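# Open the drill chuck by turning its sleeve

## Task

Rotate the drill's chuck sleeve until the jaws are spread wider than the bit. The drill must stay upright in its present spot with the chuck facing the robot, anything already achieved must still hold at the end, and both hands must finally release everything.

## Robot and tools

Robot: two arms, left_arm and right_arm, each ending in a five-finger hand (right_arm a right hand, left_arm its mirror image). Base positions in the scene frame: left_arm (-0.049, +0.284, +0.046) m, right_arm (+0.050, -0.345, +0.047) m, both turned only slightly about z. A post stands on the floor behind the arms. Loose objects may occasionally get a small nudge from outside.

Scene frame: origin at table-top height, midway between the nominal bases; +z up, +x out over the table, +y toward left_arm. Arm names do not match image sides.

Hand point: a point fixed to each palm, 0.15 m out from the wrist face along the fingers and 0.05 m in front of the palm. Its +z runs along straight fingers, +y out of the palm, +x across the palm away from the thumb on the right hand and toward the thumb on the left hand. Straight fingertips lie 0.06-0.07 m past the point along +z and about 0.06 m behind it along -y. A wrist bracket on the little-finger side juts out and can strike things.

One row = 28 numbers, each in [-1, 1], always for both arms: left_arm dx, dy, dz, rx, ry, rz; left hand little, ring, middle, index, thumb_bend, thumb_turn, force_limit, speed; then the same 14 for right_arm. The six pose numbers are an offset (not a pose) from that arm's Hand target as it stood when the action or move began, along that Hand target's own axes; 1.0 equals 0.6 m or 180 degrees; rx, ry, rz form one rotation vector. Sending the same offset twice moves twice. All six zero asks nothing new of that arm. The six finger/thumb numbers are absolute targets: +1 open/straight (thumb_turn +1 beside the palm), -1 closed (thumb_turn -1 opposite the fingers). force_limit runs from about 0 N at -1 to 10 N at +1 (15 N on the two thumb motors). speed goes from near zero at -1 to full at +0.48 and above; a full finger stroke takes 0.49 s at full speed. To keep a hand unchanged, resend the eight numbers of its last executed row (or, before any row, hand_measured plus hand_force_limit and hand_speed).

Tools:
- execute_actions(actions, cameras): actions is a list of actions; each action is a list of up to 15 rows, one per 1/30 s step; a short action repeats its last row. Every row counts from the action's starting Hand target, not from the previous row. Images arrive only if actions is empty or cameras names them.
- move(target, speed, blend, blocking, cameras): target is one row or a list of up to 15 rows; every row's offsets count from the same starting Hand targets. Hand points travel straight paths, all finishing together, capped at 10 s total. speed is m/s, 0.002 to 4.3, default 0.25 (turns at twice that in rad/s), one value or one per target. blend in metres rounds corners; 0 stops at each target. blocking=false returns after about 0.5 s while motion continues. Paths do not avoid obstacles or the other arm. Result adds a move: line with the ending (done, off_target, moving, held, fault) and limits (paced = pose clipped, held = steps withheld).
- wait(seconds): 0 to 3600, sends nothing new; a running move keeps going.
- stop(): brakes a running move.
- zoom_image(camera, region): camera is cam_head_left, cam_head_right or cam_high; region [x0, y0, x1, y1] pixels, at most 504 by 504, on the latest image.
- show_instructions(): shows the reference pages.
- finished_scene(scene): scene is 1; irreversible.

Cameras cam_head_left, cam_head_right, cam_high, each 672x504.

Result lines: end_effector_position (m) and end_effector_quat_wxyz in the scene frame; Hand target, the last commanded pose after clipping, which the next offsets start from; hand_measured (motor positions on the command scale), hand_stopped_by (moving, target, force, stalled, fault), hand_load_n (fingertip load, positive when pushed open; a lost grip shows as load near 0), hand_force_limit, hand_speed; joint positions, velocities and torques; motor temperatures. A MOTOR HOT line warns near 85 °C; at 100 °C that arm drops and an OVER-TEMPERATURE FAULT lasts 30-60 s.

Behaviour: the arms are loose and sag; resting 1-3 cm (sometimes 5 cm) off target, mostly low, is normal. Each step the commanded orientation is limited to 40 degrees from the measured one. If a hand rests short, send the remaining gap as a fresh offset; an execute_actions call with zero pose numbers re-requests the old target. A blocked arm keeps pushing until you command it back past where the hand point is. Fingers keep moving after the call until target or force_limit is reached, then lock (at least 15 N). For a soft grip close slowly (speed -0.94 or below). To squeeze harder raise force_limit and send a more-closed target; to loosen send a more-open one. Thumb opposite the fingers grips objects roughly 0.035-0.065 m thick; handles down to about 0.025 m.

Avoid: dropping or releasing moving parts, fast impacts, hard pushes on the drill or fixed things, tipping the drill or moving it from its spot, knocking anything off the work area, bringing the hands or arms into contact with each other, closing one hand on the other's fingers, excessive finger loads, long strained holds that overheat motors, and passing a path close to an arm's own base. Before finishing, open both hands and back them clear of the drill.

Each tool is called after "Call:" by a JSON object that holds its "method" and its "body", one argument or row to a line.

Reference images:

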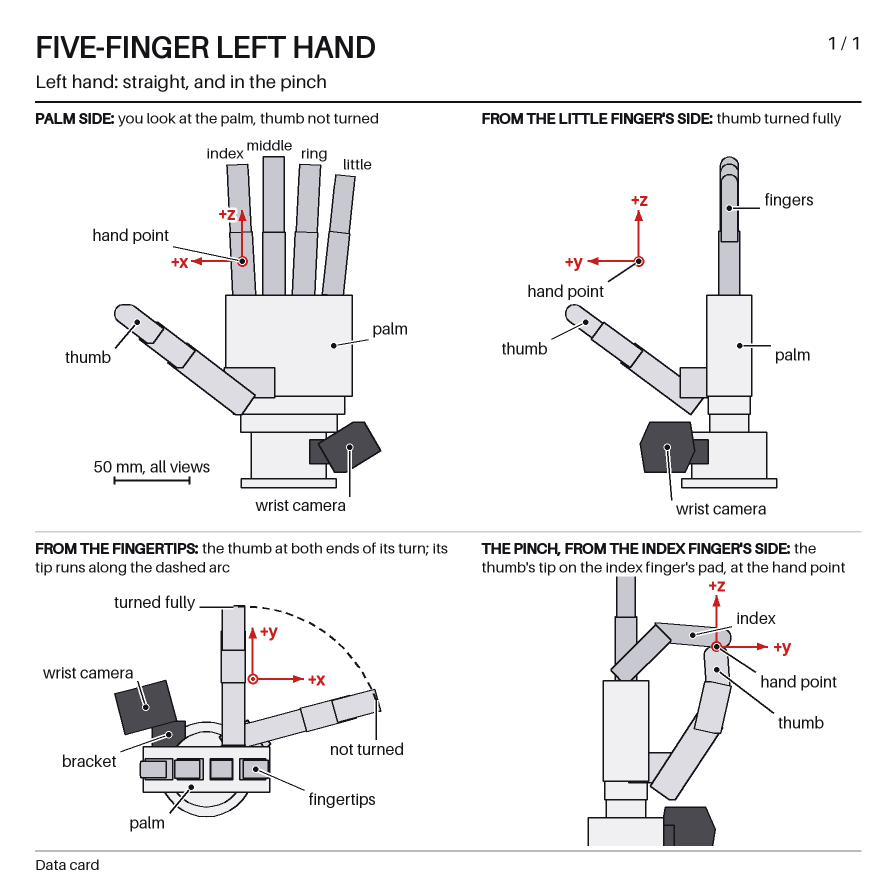

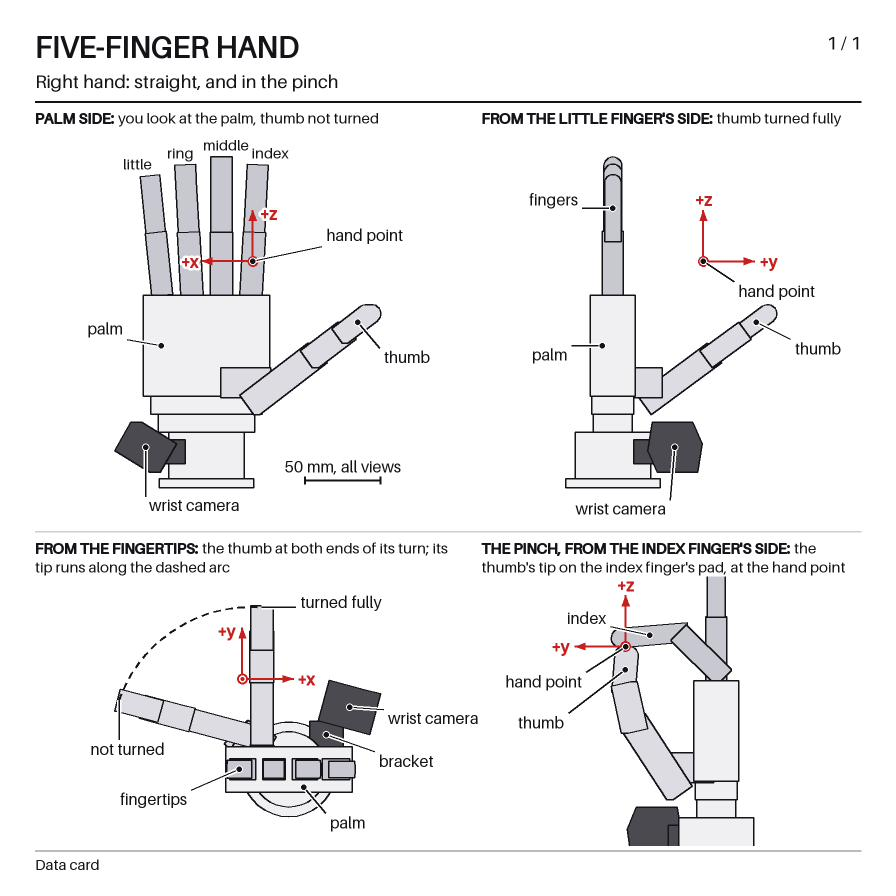

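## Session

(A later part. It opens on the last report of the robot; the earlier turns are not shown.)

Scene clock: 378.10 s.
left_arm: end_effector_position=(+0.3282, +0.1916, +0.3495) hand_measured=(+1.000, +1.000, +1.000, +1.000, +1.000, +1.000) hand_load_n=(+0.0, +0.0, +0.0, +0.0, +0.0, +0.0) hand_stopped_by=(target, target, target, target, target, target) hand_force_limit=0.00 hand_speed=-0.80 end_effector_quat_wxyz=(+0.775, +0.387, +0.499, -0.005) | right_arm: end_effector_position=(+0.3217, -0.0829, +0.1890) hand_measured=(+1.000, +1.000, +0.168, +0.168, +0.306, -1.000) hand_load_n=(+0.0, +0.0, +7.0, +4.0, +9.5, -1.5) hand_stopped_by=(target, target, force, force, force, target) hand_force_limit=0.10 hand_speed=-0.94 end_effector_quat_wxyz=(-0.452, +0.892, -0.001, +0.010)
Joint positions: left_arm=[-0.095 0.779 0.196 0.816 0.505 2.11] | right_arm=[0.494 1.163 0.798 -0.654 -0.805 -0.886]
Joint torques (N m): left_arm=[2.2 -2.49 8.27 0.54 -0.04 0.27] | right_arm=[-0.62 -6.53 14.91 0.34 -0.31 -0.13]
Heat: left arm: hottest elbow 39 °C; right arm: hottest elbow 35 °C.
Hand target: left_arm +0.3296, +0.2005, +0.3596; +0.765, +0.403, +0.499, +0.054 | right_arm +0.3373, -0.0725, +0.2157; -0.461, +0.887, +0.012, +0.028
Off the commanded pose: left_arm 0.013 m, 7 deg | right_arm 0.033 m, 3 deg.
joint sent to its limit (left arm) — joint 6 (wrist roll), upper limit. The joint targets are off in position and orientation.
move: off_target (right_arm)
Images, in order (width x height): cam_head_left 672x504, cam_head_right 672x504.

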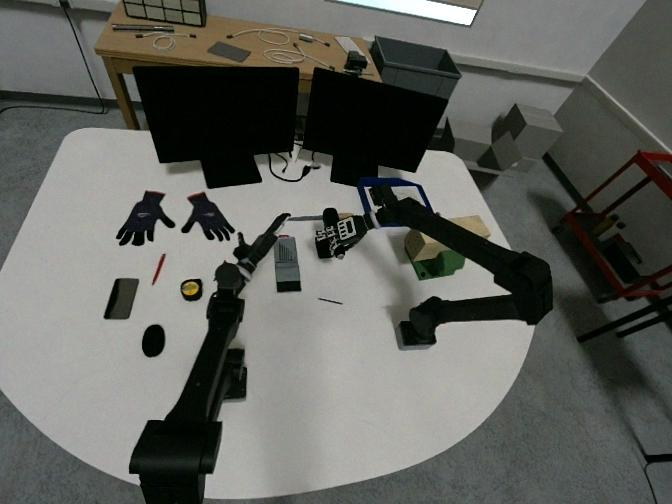

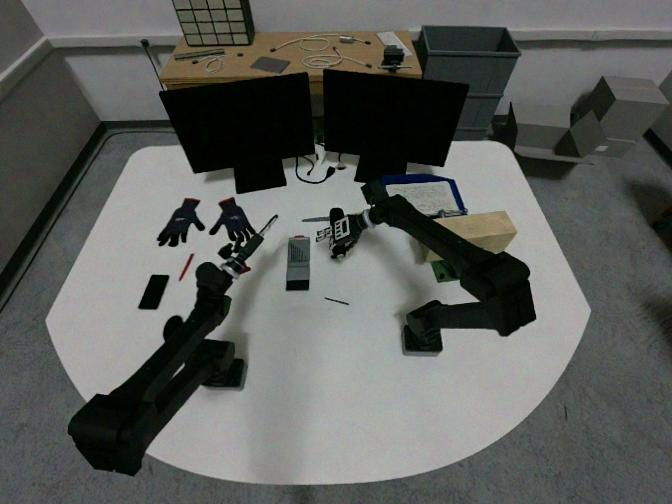

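Call:
{"method": "move", "body": {
  "target": [0,0,0,0,0,0,1,1,1,1,1,1,0,-0.8,0.0208,-0.01,-0.0069,0,0,0,1,1,0.0,0.0,-0.1,-1,0.1,-0.94],
  "speed": 0.08,
  "cameras": ["cam_head_right","cam_head_left"]
}}

Call:
{"method": "zoom_image", "body": {
  "camera": "cam_head_right",
  "region": [315, 195, 375, 265]
}}

Call:
{"method": "zoom_image", "body": {
  "camera": "cam_head_left",
  "region": [315, 195, 375, 265]
}}

Scene clock: 383.30 s.
left_arm: end_effector_position=(+0.3282, +0.1916, +0.3495) hand_measured=(+1.000, +1.000, +1.000, +1.000, +1.000, +1.000) hand_load_n=(+0.0, +0.0, +0.0, +0.0, +0.0, +0.0) hand_stopped_by=(target, target, target, target, target, target) hand_force_limit=0.00 hand_speed=-0.80 end_effector_quat_wxyz=(+0.775, +0.387, +0.499, -0.005) | right_arm: end_effector_position=(+0.3291, -0.0818, +0.1932) hand_measured=(+1.000, +1.000, +0.168, +0.168, +0.306, -1.000) hand_load_n=(+0.0, +0.0, +6.5, +4.5, +9.0, +0.0) hand_stopped_by=(target, target, force, force, force, target) hand_force_limit=0.10 hand_speed=-0.94 end_effector_quat_wxyz=(-0.448, +0.894, -0.002, +0.005)
Joint positions: left_arm=[-0.095 0.779 0.196 0.816 0.505 2.11] | right_arm=[0.489 1.19 0.834 -0.687 -0.805 -0.899]
Joint torques (N m): left_arm=[2.14 -2.49 8.25 0.54 -0.04 0.27] | right_arm=[-1.49 -7.12 15.54 0.44 -0.58 -0.18]
Heat: left arm: hottest elbow 39 °C; right arm: hottest elbow 36 °C.
Hand target: left_arm +0.3296, +0.2005, +0.3596; +0.765, +0.403, +0.499, +0.054 | right_arm +0.3493, -0.0726, +0.2237; -0.461, +0.887, +0.012, +0.028
Off the commanded pose: left_arm 0.013 m, 7 deg | right_arm 0.038 m, 4 deg.
joint sent to its limit (left arm) — joint 6 (wrist roll), upper limit. The joint targets are off in position and orientation.
move: off_target (right_arm)
Images, in order (width x height): cam_head_left 672x504, cam_head_right 672x504.

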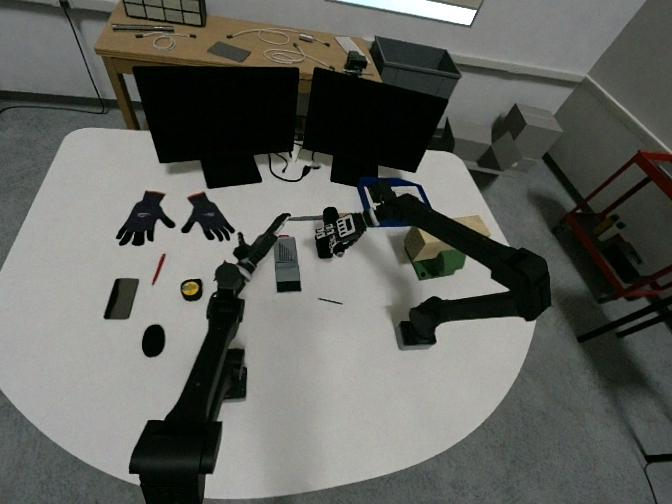

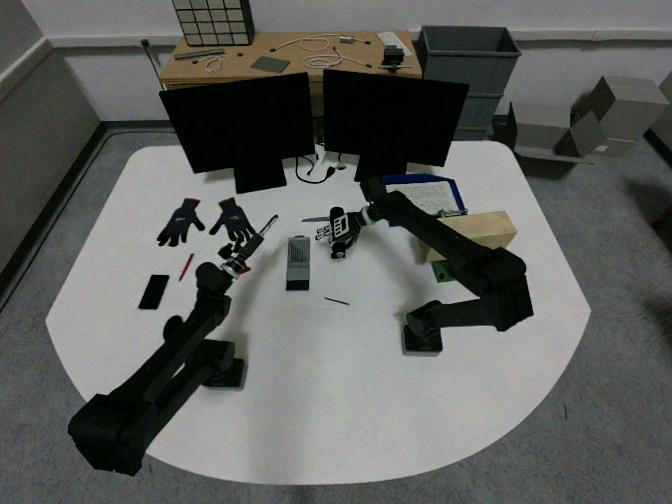

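Scaled by 7.200 from the camera's image (finer frame: 960x720).

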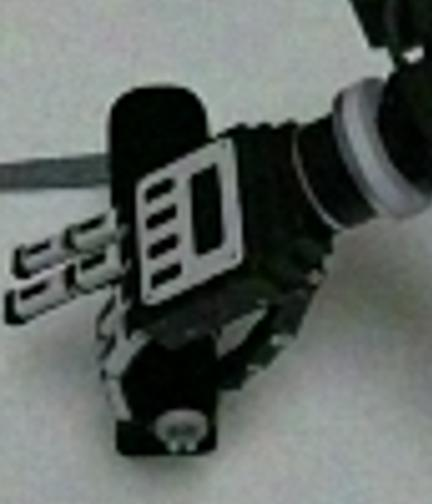

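Scaled by 7.200 from the camera's image (finer frame: 960x720).

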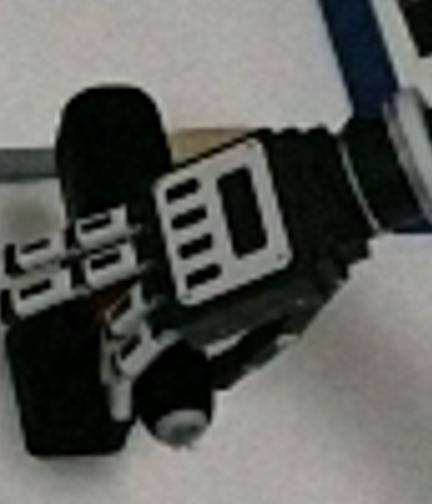

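Call:
{"method": "move", "body": {
  "target": [0,0,0,0,0,0,1,1,1,1,1,1,0,-0.8,0.0177,-0.0132,-0.0072,-0.0833,0,0,1,1,0.0,0.0,-0.1,-1,0.1,-0.94],
  "speed": 0.12,
  "cameras": ["cam_head_right","cam_head_left"]
}}

Call:
{"method": "zoom_image", "body": {
  "camera": "cam_head_right",
  "region": [315, 195, 375, 265]
}}

Call:
{"method": "zoom_image", "body": {
  "camera": "cam_head_left",
  "region": [315, 195, 375, 265]
}}

Scene clock: 391.70 s.
left_arm: end_effector_position=(+0.3282, +0.1916, +0.3495) hand_measured=(+1.000, +1.000, +1.000, +1.000, +1.000, +1.000) hand_load_n=(+0.0, +0.5, +0.0, +0.0, +0.0, +0.0) hand_stopped_by=(target, target, target, target, target, target) hand_force_limit=0.00 hand_speed=-0.80 end_effector_quat_wxyz=(+0.775, +0.387, +0.499, -0.005) | right_arm: end_effector_position=(+0.3337, -0.0874, +0.1948) hand_measured=(+1.000, +1.000, +0.168, +0.168, +0.306, -1.000) hand_load_n=(+0.0, -0.5, +7.0, +4.5, +9.0, +0.0) hand_stopped_by=(target, target, force, force, force, target) hand_force_limit=0.10 hand_speed=-0.94 end_effector_quat_wxyz=(-0.322, +0.947, -0.006, -0.006)
Joint positions: left_arm=[-0.095 0.779 0.196 0.816 0.505 2.11] | right_arm=[0.586 1.269 0.989 -0.925 -0.556 -0.919]
Joint torques (N m): left_arm=[2.02 -2.37 8.28 0.54 -0.04 0.26] | right_arm=[-1.03 -8.47 17.09 0.46 -0.16 -0.15]
Heat: left arm: hottest elbow 39 °C; right arm: hottest elbow 38 °C.
Hand target: left_arm +0.3296, +0.2005, +0.3596; +0.765, +0.403, +0.499, +0.054 | right_arm +0.3593, -0.0716, +0.2333; -0.342, +0.939, +0.008, +0.029
Off the commanded pose: left_arm 0.013 m, 7 deg | right_arm 0.049 m, 5 deg.
joint sent to its limit (left arm) — joint 6 (wrist roll), upper limit. The joint targets are off in position and orientation.
move: off_target (right_arm)
Images, in order (width x height): cam_head_left 672x504, cam_head_right 672x504.

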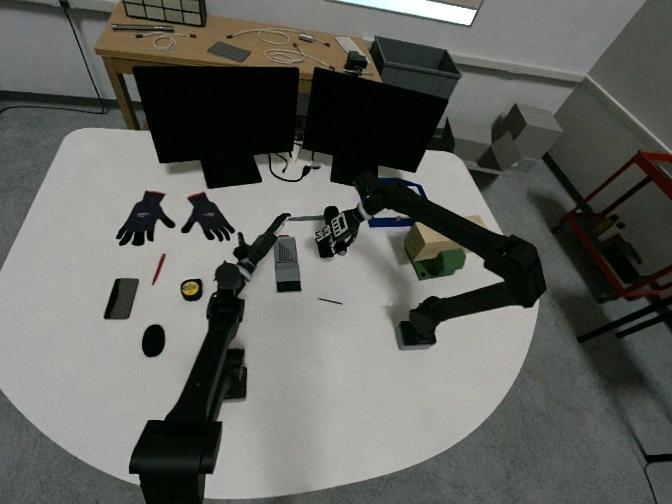

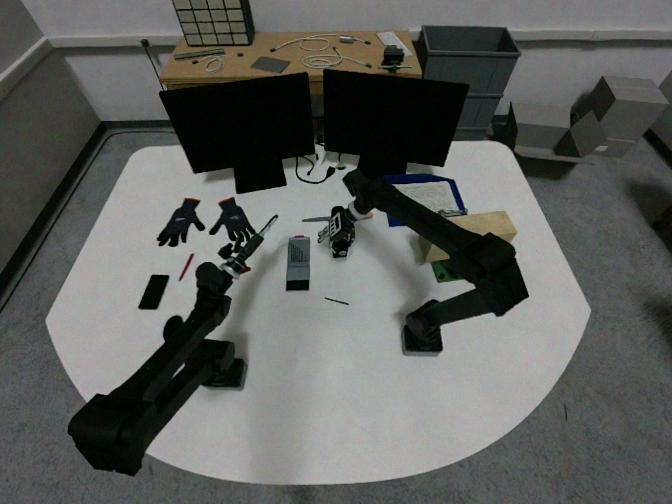

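Scaled by 7.200 from the camera's image (finer frame: 960x720).

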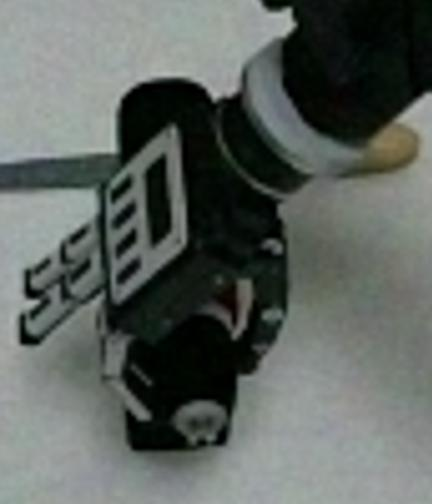

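Scaled by 7.200 from the camera's image (finer frame: 960x720).

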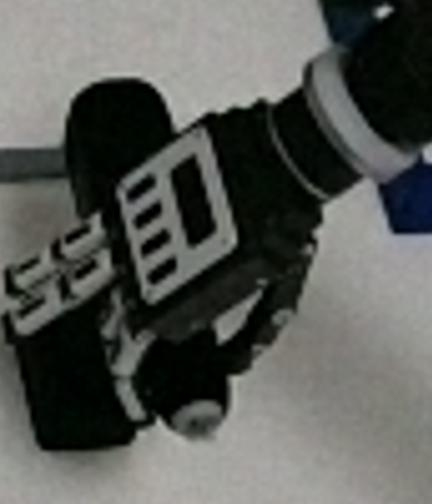

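Call:
{"method": "move", "body": {
  "target": [0,0,0,0,0,0,1,1,1,1,1,1,0,-0.8,0,-0.0165,0.001,0,0,0,1,1,0.0,0.0,-0.1,-1,0.1,-0.94],
  "speed": 0.08,
  "cameras": ["cam_head_right","cam_head_left"]
}}

Call:
{"method": "zoom_image", "body": {
  "camera": "cam_head_right",
  "region": [315, 195, 375, 265]
}}

Call:
{"method": "zoom_image", "body": {
  "camera": "cam_head_left",
  "region": [315, 195, 375, 265]
}}

Scene clock: 401.47 s.
left_arm: end_effector_position=(+0.3282, +0.1916, +0.3495) hand_measured=(+1.000, +1.000, +1.000, +1.000, +1.000, +1.000) hand_load_n=(+0.0, +0.0, +0.0, +0.0, +0.0, +0.0) hand_stopped_by=(target, target, target, target, target, target) hand_force_limit=0.00 hand_speed=-0.80 end_effector_quat_wxyz=(+0.775, +0.387, +0.499, -0.005) | right_arm: end_effector_position=(+0.3341, -0.0843, +0.1947) hand_measured=(+1.000, +1.000, +0.168, +0.168, +0.306, -1.000) hand_load_n=(+0.0, +0.0, +6.0, +5.0, +9.5, +0.0) hand_stopped_by=(target, target, force, force, force, target) hand_force_limit=0.10 hand_speed=-0.94 end_effector_quat_wxyz=(-0.316, +0.949, -0.002, -0.006)
Joint positions: left_arm=[-0.095 0.779 0.196 0.816 0.505 2.11] | right_arm=[0.598 1.279 1 -0.931 -0.544 -0.919]
Joint torques (N m): left_arm=[1.96 -2.49 8.25 0.55 -0.04 0.26] | right_arm=[-0.91 -8.64 17.69 0.57 -0.3 0.05]
Heat: left arm: hottest elbow 39 °C; right arm: hottest elbow 39 °C.
Hand target: left_arm +0.3296, +0.2005, +0.3596; +0.765, +0.403, +0.499, +0.054 | right_arm +0.3590, -0.0636, +0.2392; -0.342, +0.939, +0.008, +0.029
Off the commanded pose: left_arm 0.013 m, 7 deg | right_arm 0.055 m, 5 deg.
joint sent to its limit (left arm) — joint 6 (wrist roll), upper limit. The joint targets are off in position and orientation.
move: off_target (right_arm)
Images, in order (width x height): cam_head_left 672x504, cam_head_right 672x504.

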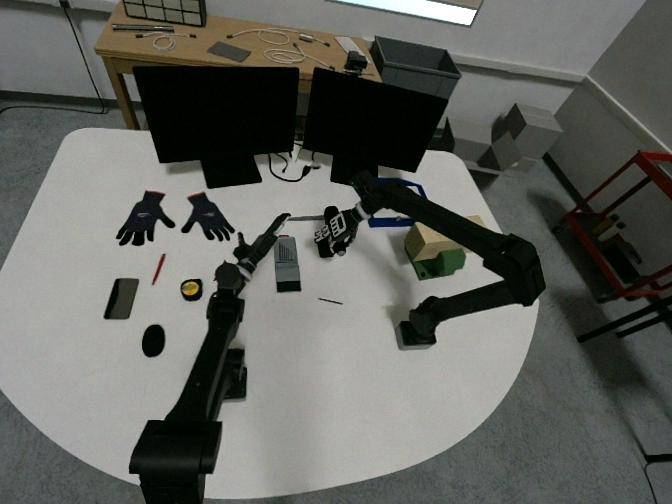

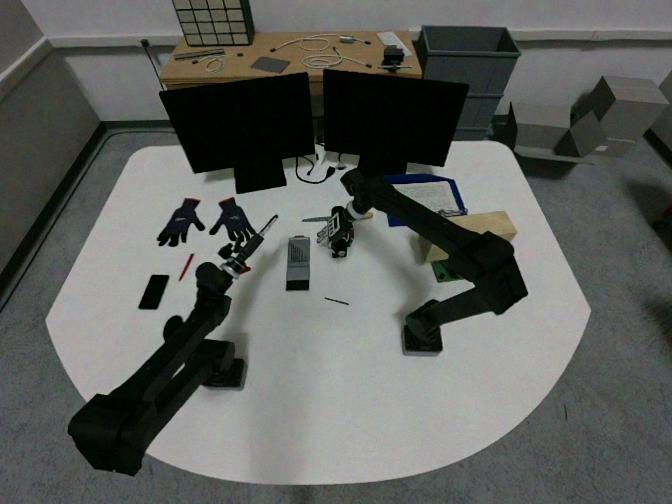

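Scaled by 7.200 from the camera's image (finer frame: 960x720).

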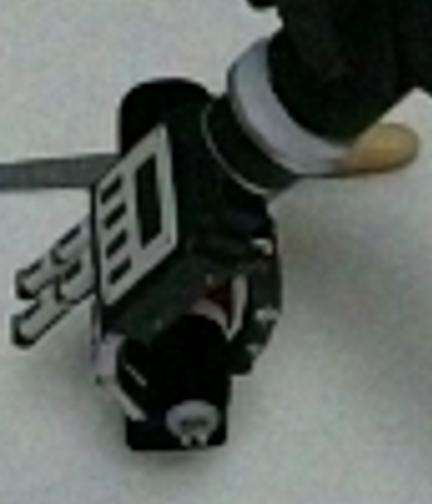

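Scaled by 7.200 from the camera's image (finer frame: 960x720).

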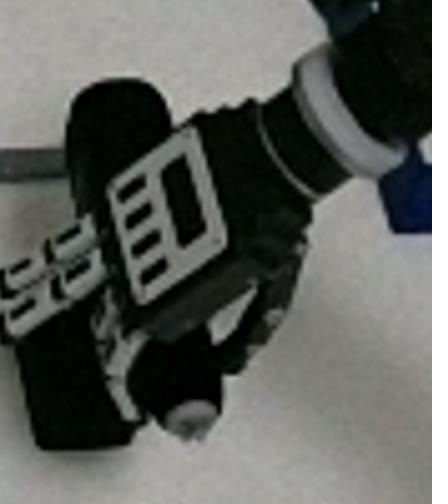

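Call:
{"method": "zoom_image", "body": {
  "camera": "cam_head_right",
  "region": [330, 243, 352, 265]
}}

Call:
{"method": "zoom_image", "body": {
  "camera": "cam_head_left",
  "region": [330, 243, 352, 265]
}}

Scaled by 22.909 from the camera's image (finer frame: 960x720).

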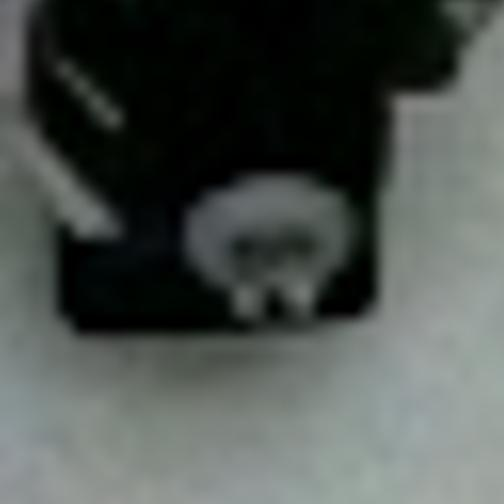

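Scaled by 22.909 from the camera's image (finer frame: 960x720).

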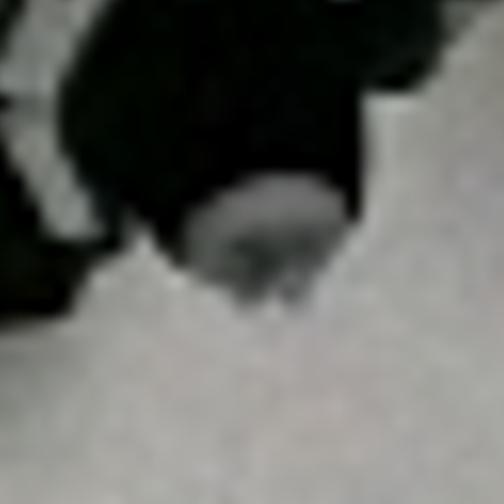

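Call:
{"method": "wait", "body": {
  "seconds": 0.5,
  "cameras": ["cam_high"]
}}

Call:
{"method": "zoom_image", "body": {
  "camera": "cam_high",
  "region": [340, 170, 480, 280]
}}

Scene clock: 411.77 s.
left_arm: end_effector_position=(+0.3282, +0.1916, +0.3495) hand_measured=(+1.000, +1.000, +1.000, +1.000, +1.000, +1.000) hand_load_n=(+0.0, +0.0, +0.0, +0.0, +0.0, +0.0) hand_stopped_by=(target, target, target, target, target, target) hand_force_limit=0.00 hand_speed=-0.80 end_effector_quat_wxyz=(+0.775, +0.387, +0.499, -0.005) | right_arm: end_effector_position=(+0.3341, -0.0843, +0.1947) hand_measured=(+1.000, +1.000, +0.168, +0.168, +0.306, -1.000) hand_load_n=(+0.0, +0.0, +5.5, +5.5, +9.0, +0.0) hand_stopped_by=(target, target, force, force, force, target) hand_force_limit=0.10 hand_speed=-0.94 end_effector_quat_wxyz=(-0.316, +0.949, -0.002, -0.006)
Joint positions: left_arm=[-0.095 0.779 0.196 0.816 0.505 2.11] | right_arm=[0.598 1.279 1 -0.931 -0.544 -0.919]
Joint torques (N m): left_arm=[2.2 -2.49 8.25 0.55 -0.04 0.27] | right_arm=[-0.09 -8.94 17.62 0.54 -0.3 0.03]
Heat: left arm: hottest elbow 39 °C; right arm: hottest elbow 41 °C.
Hand target: left_arm +0.3296, +0.2005, +0.3596; +0.765, +0.403, +0.499, +0.054 | right_arm +0.3590, -0.0636, +0.2392; -0.342, +0.939, +0.008, +0.029
Off the commanded pose: left_arm 0.013 m, 7 deg | right_arm 0.055 m, 5 deg.
wait: 0.50 s; at rest from the start

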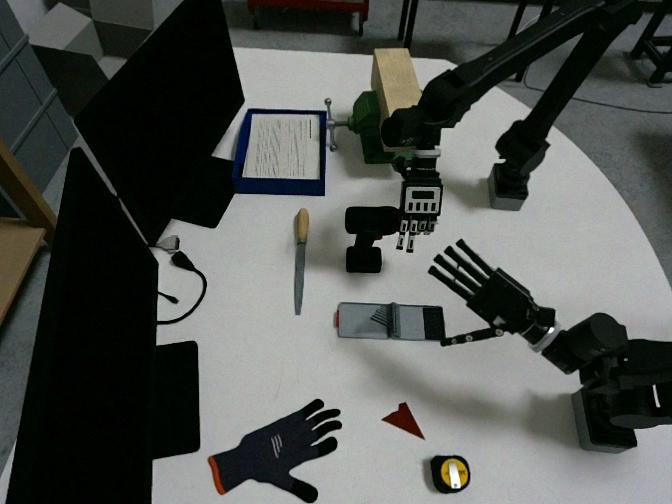

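Scaled by 3.600 from the camera's image (finer frame: 960x720).

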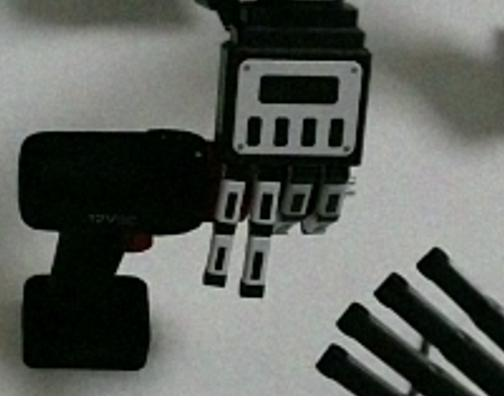

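Call:
{"method": "move", "body": {
  "target": [0,0,0,0,0,0,1,1,1,1,1,1,0,-0.8,0,-0.0136,-0.001,-0.122,0,0,1,1,0.0,0.0,-0.1,-1,0.1,-0.94],
  "speed": 0.15,
  "cameras": ["cam_head_right","cam_head_left"]
}}

Call:
{"method": "zoom_image", "body": {
  "camera": "cam_head_right",
  "region": [315, 195, 375, 265]
}}

Call:
{"method": "zoom_image", "body": {
  "camera": "cam_head_left",
  "region": [315, 195, 375, 265]
}}

Scene clock: 419.77 s.
left_arm: end_effector_position=(+0.3282, +0.1916, +0.3495) hand_measured=(+1.000, +1.000, +1.000, +1.000, +1.000, +1.000) hand_load_n=(+0.0, +0.0, +0.0, +0.0, +0.0, +0.0) hand_stopped_by=(target, target, target, target, target, target) hand_force_limit=0.00 hand_speed=-0.80 end_effector_quat_wxyz=(+0.775, +0.387, +0.499, -0.005) | right_arm: end_effector_position=(+0.3403, -0.0835, +0.2002) hand_measured=(+1.000, +1.000, +0.168, +0.168, +0.306, -1.000) hand_load_n=(+0.0, +0.0, +8.0, +5.5, +8.5, +0.0) hand_stopped_by=(target, target, force, force, force, target) hand_force_limit=0.10 hand_speed=-0.94 end_effector_quat_wxyz=(-0.125, +0.992, +0.000, -0.009)
Joint positions: left_arm=[-0.095 0.779 0.196 0.816 0.505 2.11] | right_arm=[0.75 1.441 1.213 -1.194 -0.202 -0.857]
Joint torques (N m): left_arm=[2.08 -2.61 8.27 0.54 -0.04 0.26] | right_arm=[-0.56 -11.34 17.7 -0.16 0.04 0.13]
Heat: left arm: hottest elbow 39 °C; right arm: hottest elbow 42 °C.
Hand target: left_arm +0.3296, +0.2005, +0.3596; +0.765, +0.403, +0.499, +0.054 | right_arm +0.3587, -0.0577, +0.2449; -0.156, +0.987, +0.002, +0.030
Off the commanded pose: left_arm 0.013 m, 7 deg | right_arm 0.055 m, 6 deg.
joint sent to its limit (left arm) — joint 6 (wrist roll), upper limit. The joint targets are off in position and orientation.
move: off_target (right_arm)
Images, in order (width x height): cam_head_left 672x504, cam_head_right 672x504.

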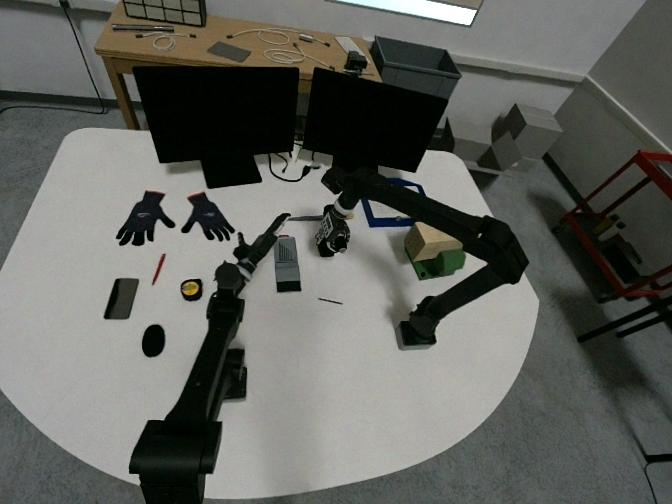

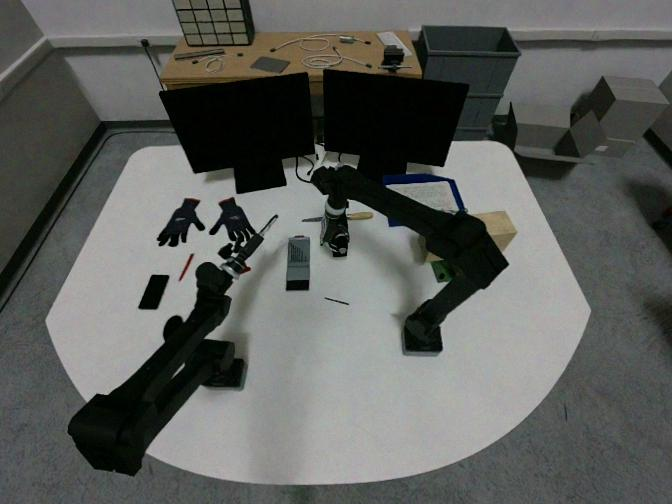

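Scaled by 7.200 from the camera's image (finer frame: 960x720).

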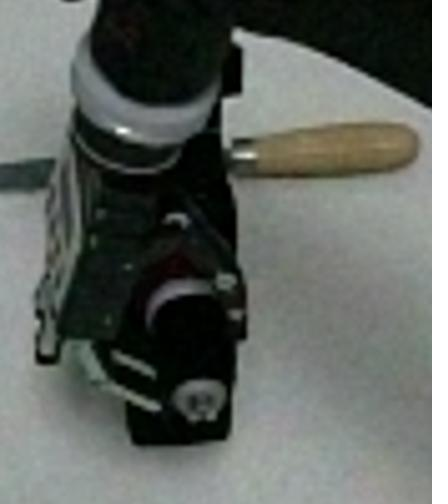

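Scaled by 7.200 from the camera's image (finer frame: 960x720).

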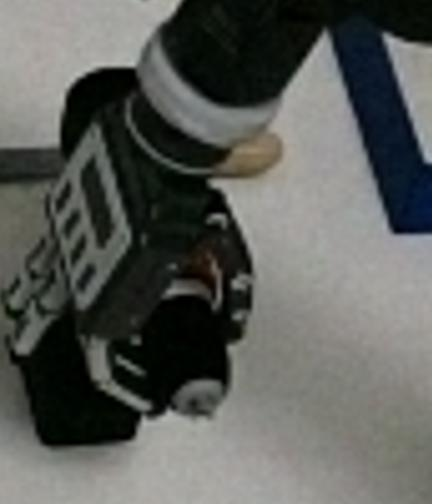

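Call:
{"method": "move", "body": {
  "target": [0,0,0,0,0,0,1,1,1,1,1,1,0,-0.8,-0.012,0.004,0.0337,0,0,0,1,1,0.0,0.0,-0.1,-1,0.1,-0.94],
  "speed": 0.08,
  "cameras": ["cam_head_right","cam_head_left"]
}}

Call:
{"method": "zoom_image", "body": {
  "camera": "cam_head_right",
  "region": [315, 195, 375, 265]
}}

Call:
{"method": "zoom_image", "body": {
  "camera": "cam_head_left",
  "region": [315, 195, 375, 265]
}}

Scene clock: 435.57 s.
left_arm: end_effector_position=(+0.3282, +0.1916, +0.3495) hand_measured=(+1.000, +1.000, +1.000, +1.000, +1.000, +1.000) hand_load_n=(+0.0, +0.0, +0.0, +0.0, +0.0, +0.0) hand_stopped_by=(target, target, target, target, target, target) hand_force_limit=0.00 hand_speed=-0.80 end_effector_quat_wxyz=(+0.775, +0.387, +0.499, -0.005) | right_arm: end_effector_position=(+0.3384, -0.0776, +0.1990) hand_measured=(+1.000, +1.000, +0.168, +0.168, +0.306, -1.000) hand_load_n=(+0.0, -0.5, +7.5, +6.0, +8.0, +0.0) hand_stopped_by=(target, target, force, force, force, target) hand_force_limit=0.10 hand_speed=-0.94 end_effector_quat_wxyz=(-0.124, +0.992, -0.010, -0.005)
Joint positions: left_arm=[-0.095 0.779 0.196 0.816 0.505 2.11] | right_arm=[0.764 1.444 1.213 -1.181 -0.193 -0.822]
Joint torques (N m): left_arm=[2.14 -2.49 8.27 0.51 -0.04 0.27] | right_arm=[-0.67 -11.34 13.79 1.77 0.06 0.06]
Motor temperatures (°C): left_arm=[33 37 39 31 30 30] | right_arm=[32 34 44 33 32 30]
Heat: left arm: hottest elbow 39 °C; right arm: hottest elbow 44 °C.
Hand target: left_arm +0.3296, +0.2005, +0.3596; +0.765, +0.403, +0.499, +0.054 | right_arm +0.3528, -0.0537, +0.2245; -0.156, +0.987, +0.002, +0.030
Off the commanded pose: left_arm 0.013 m, 7 deg | right_arm 0.038 m, 6 deg.
joint sent to its limit (left arm) — joint 6 (wrist roll), upper limit. The joint targets are off in position and orientation.
move: off_target (right_arm)
Images, in order (width x height): cam_head_left 672x504, cam_head_right 672x504.

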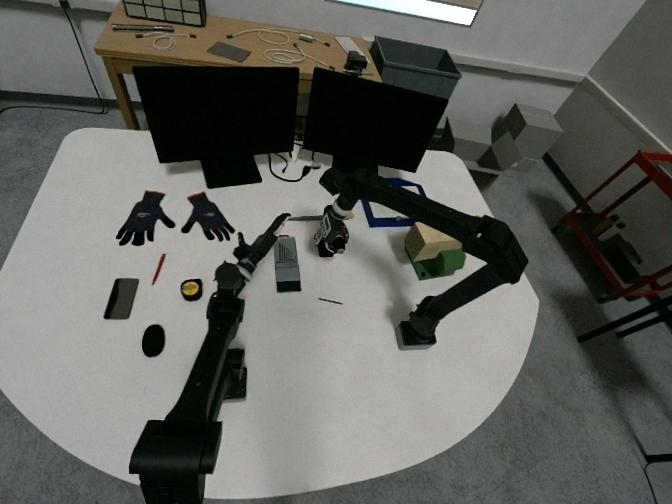

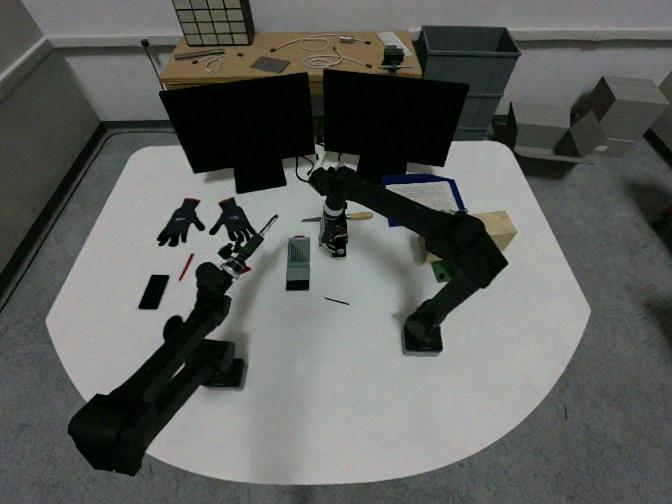

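Scaled by 7.200 from the camera's image (finer frame: 960x720).

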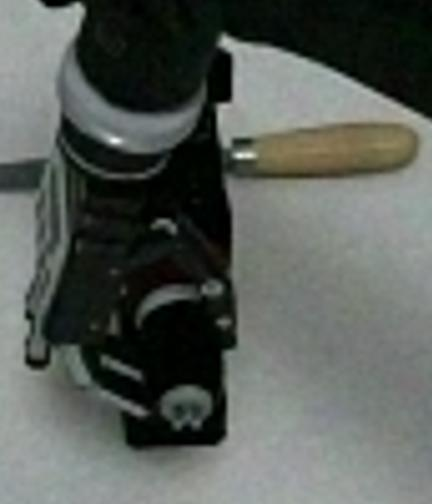

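Scaled by 7.200 from the camera's image (finer frame: 960x720).

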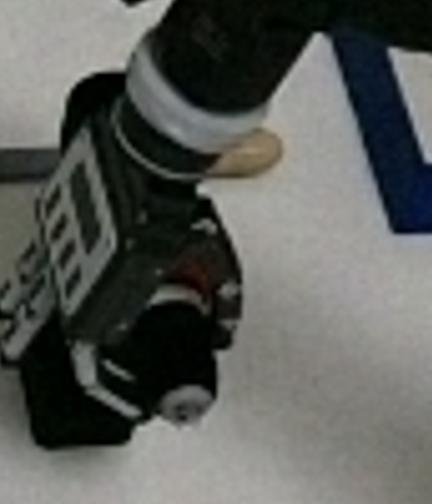

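Call:
{"method": "move", "body": {
  "target": [0,0,0,0,0,0,1,1,1,1,1,1,0,-0.8,-0.01,0.006,0.022,0,0,0,1,1,0.0,0.0,-0.1,-1,0.1,-0.94],
  "speed": 0.08,
  "cameras": ["cam_head_right","cam_high"]
}}

Call:
{"method": "zoom_image", "body": {
  "camera": "cam_head_right",
  "region": [315, 195, 375, 265]
}}

Call:
{"method": "zoom_image", "body": {
  "camera": "cam_high",
  "region": [340, 170, 480, 280]
}}

Scene clock: 440.07 s.
left_arm: end_effector_position=(+0.3282, +0.1916, +0.3495) hand_measured=(+1.000, +1.000, +1.000, +1.000, +1.000, +1.000) hand_load_n=(-0.5, +0.0, +0.0, +0.5, -0.5, +0.0) hand_stopped_by=(target, target, target, target, target, target) hand_force_limit=0.00 hand_speed=-0.80 end_effector_quat_wxyz=(+0.775, +0.387, +0.499, -0.005) | right_arm: end_effector_position=(+0.3388, -0.0714, +0.1941) hand_measured=(+1.000, +1.000, +0.168, +0.168, +0.306, -1.000) hand_load_n=(+0.0, +0.0, +7.0, +7.0, +8.0, +2.0) hand_stopped_by=(target, target, force, force, force, target) hand_force_limit=0.10 hand_speed=-0.94 end_effector_quat_wxyz=(-0.129, +0.992, -0.009, +0.003)
Joint positions: left_arm=[-0.095 0.779 0.196 0.816 0.505 2.11] | right_arm=[0.776 1.444 1.201 -1.148 -0.187 -0.811]
Joint torques (N m): left_arm=[2.14 -2.43 8.27 0.55 -0.05 0.27] | right_arm=[-0.5 -11.52 11.44 1.95 -0.07 0.01]
Heat: left arm: hottest elbow 39 °C; right arm: hottest elbow 44 °C.
Hand target: left_arm +0.3296, +0.2005, +0.3596; +0.765, +0.403, +0.499, +0.054 | right_arm +0.3476, -0.0531, +0.2105; -0.156, +0.987, +0.002, +0.030
Off the commanded pose: left_arm 0.013 m, 7 deg | right_arm 0.026 m, 5 deg.
joint sent to its limit (left arm) — joint 6 (wrist roll), upper limit. The joint targets are off in position and orientation.
move: off_target (right_arm)

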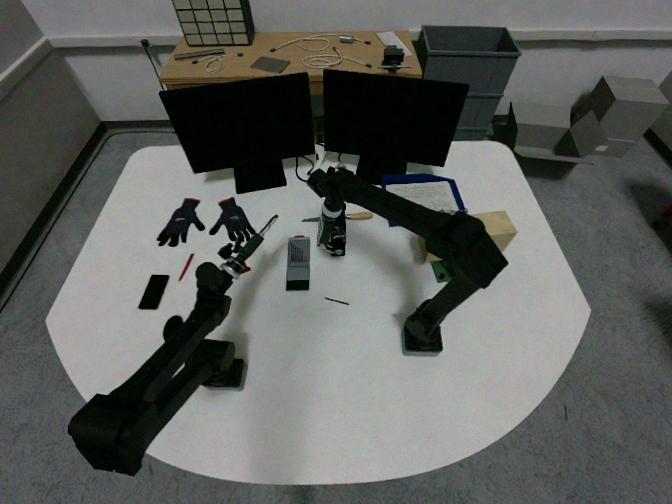

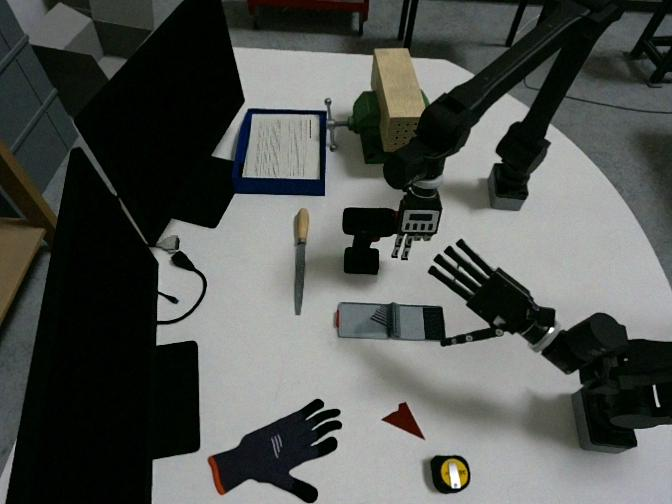

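Scaled by 7.200 from the camera's image (finer frame: 960x720).

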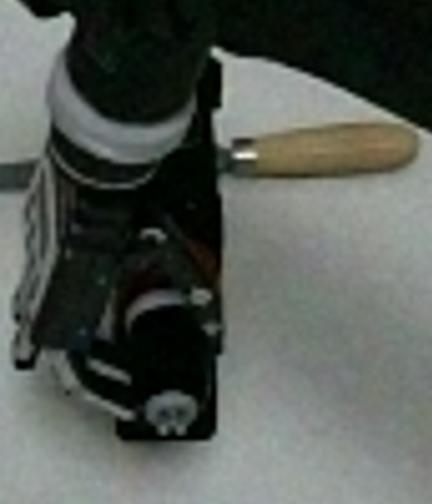

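Scaled by 3.600 from the camera's image (finer frame: 960x720).

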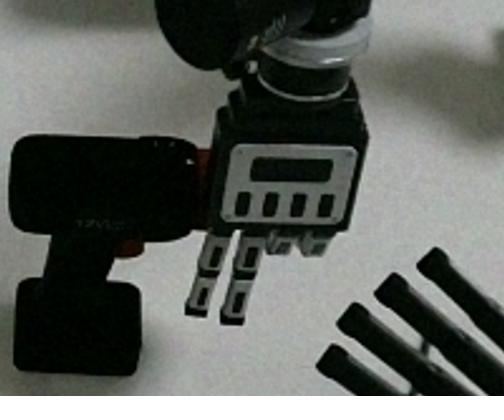

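Call:
{"method": "move", "body": {
  "target": [0,0,0,0,0,0,1,1,1,1,1,1,0,-0.8,-0.02,0.0111,-0.0089,-0.111,0,0,1,1,0.0,0.0,-0.1,-1,0.1,-0.94],
  "speed": 0.12,
  "cameras": ["cam_head_right","cam_high"]
}}

Call:
{"method": "zoom_image", "body": {
  "camera": "cam_head_right",
  "region": [315, 195, 375, 265]
}}

Call:
{"method": "zoom_image", "body": {
  "camera": "cam_high",
  "region": [340, 170, 480, 280]
}}

Scene clock: 449.87 s.
left_arm: end_effector_position=(+0.3282, +0.1916, +0.3495) hand_measured=(+1.000, +1.000, +1.000, +1.000, +1.000, +1.000) hand_load_n=(+0.0, +0.0, +0.0, +0.0, +0.0, +0.0) hand_stopped_by=(target, target, target, target, target, target) hand_force_limit=0.00 hand_speed=-0.80 end_effector_quat_wxyz=(+0.775, +0.387, +0.499, -0.005) | right_arm: end_effector_position=(+0.3350, -0.0747, +0.1914) hand_measured=(+1.000, +1.000, +0.168, +0.168, +0.306, -1.000) hand_load_n=(+0.0, +0.0, +7.0, +5.0, +8.5, +0.0) hand_stopped_by=(target, target, force, force, force, target) hand_force_limit=0.10 hand_speed=-0.94 end_effector_quat_wxyz=(+0.021, +1.000, +0.005, +0.020)
Joint positions: left_arm=[-0.095 0.779 0.196 0.816 0.505 2.11] | right_arm=[0.886 1.568 1.307 -1.313 0.057 -0.745]
Joint torques (N m): left_arm=[2.08 -2.37 8.24 0.58 -0.04 0.28] | right_arm=[-0.03 -11.87 14 -1.26 0.22 0.26]
Heat: left arm: hottest elbow 39 °C; right arm: hottest elbow 42 °C.
Hand target: left_arm +0.3296, +0.2005, +0.3596; +0.765, +0.403, +0.499, +0.054 | right_arm +0.3354, -0.0610, +0.2128; +0.017, +0.999, -0.003, +0.030
Off the commanded pose: left_arm 0.013 m, 7 deg | right_arm 0.025 m, 2 deg.
joint sent to its limit (left arm) — joint 6 (wrist roll), upper limit. The joint targets are off in position and orientation.
move: off_target (right_arm)

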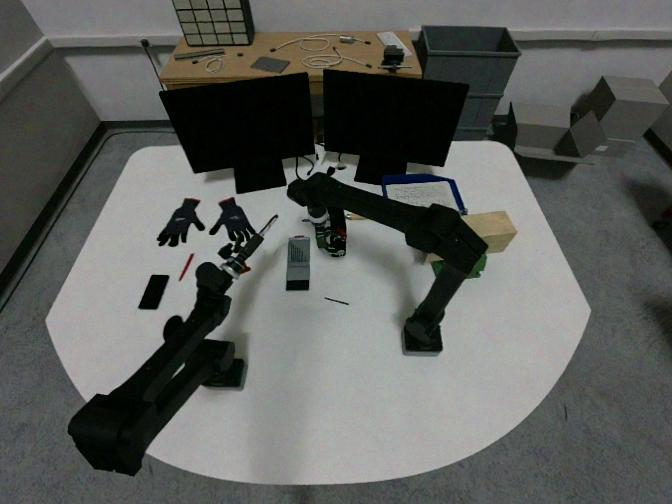

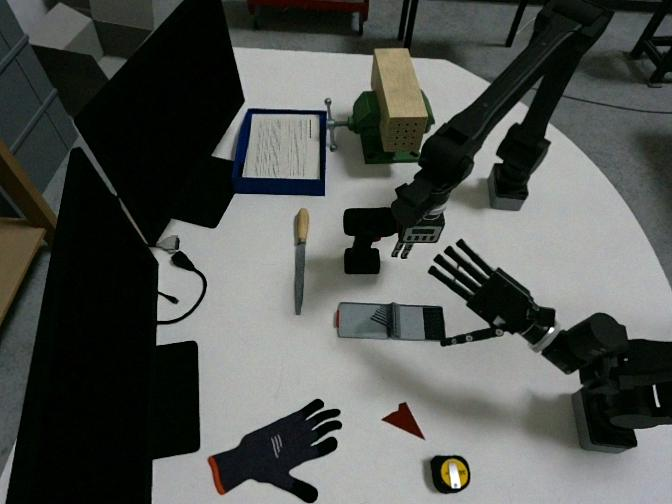

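Scaled by 7.200 from the camera's image (finer frame: 960x720).

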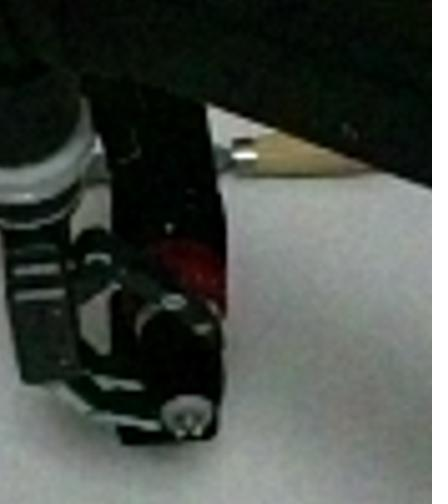

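Scaled by 3.600 from the camera's image (finer frame: 960x720).

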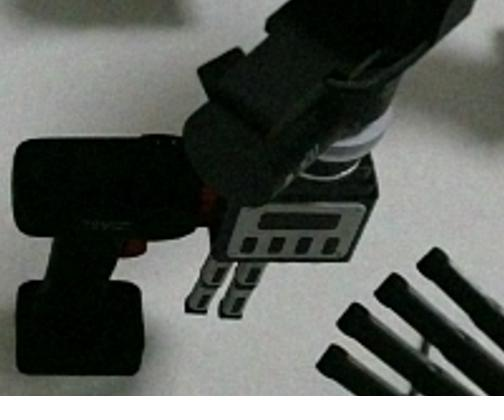

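Call:
{"method": "zoom_image", "body": {
  "camera": "cam_head_right",
  "region": [330, 243, 352, 265]
}}

Scaled by 22.909 from the camera's image (finer frame: 960x720).

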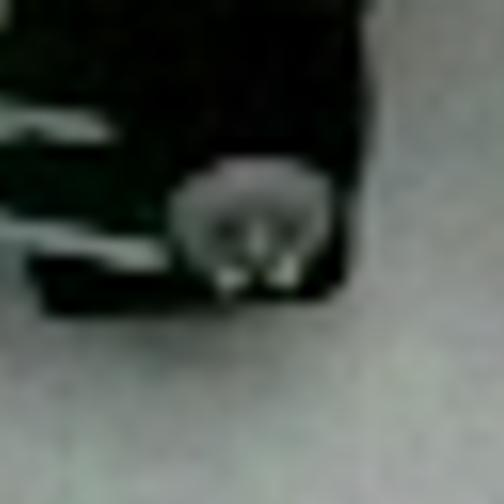

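Call:
{"method": "zoom_image", "body": {
  "camera": "cam_head_right",
  "region": [320, 288, 355, 313]
}}

Scaled by 14.400 from the camera's image (finer frame: 960x720).

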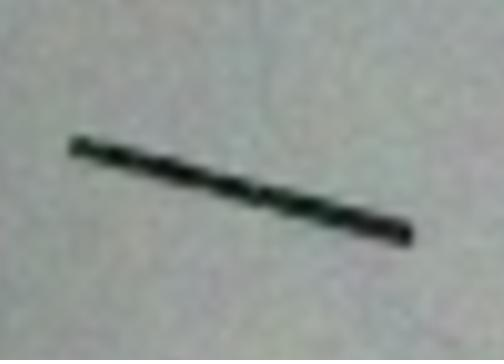

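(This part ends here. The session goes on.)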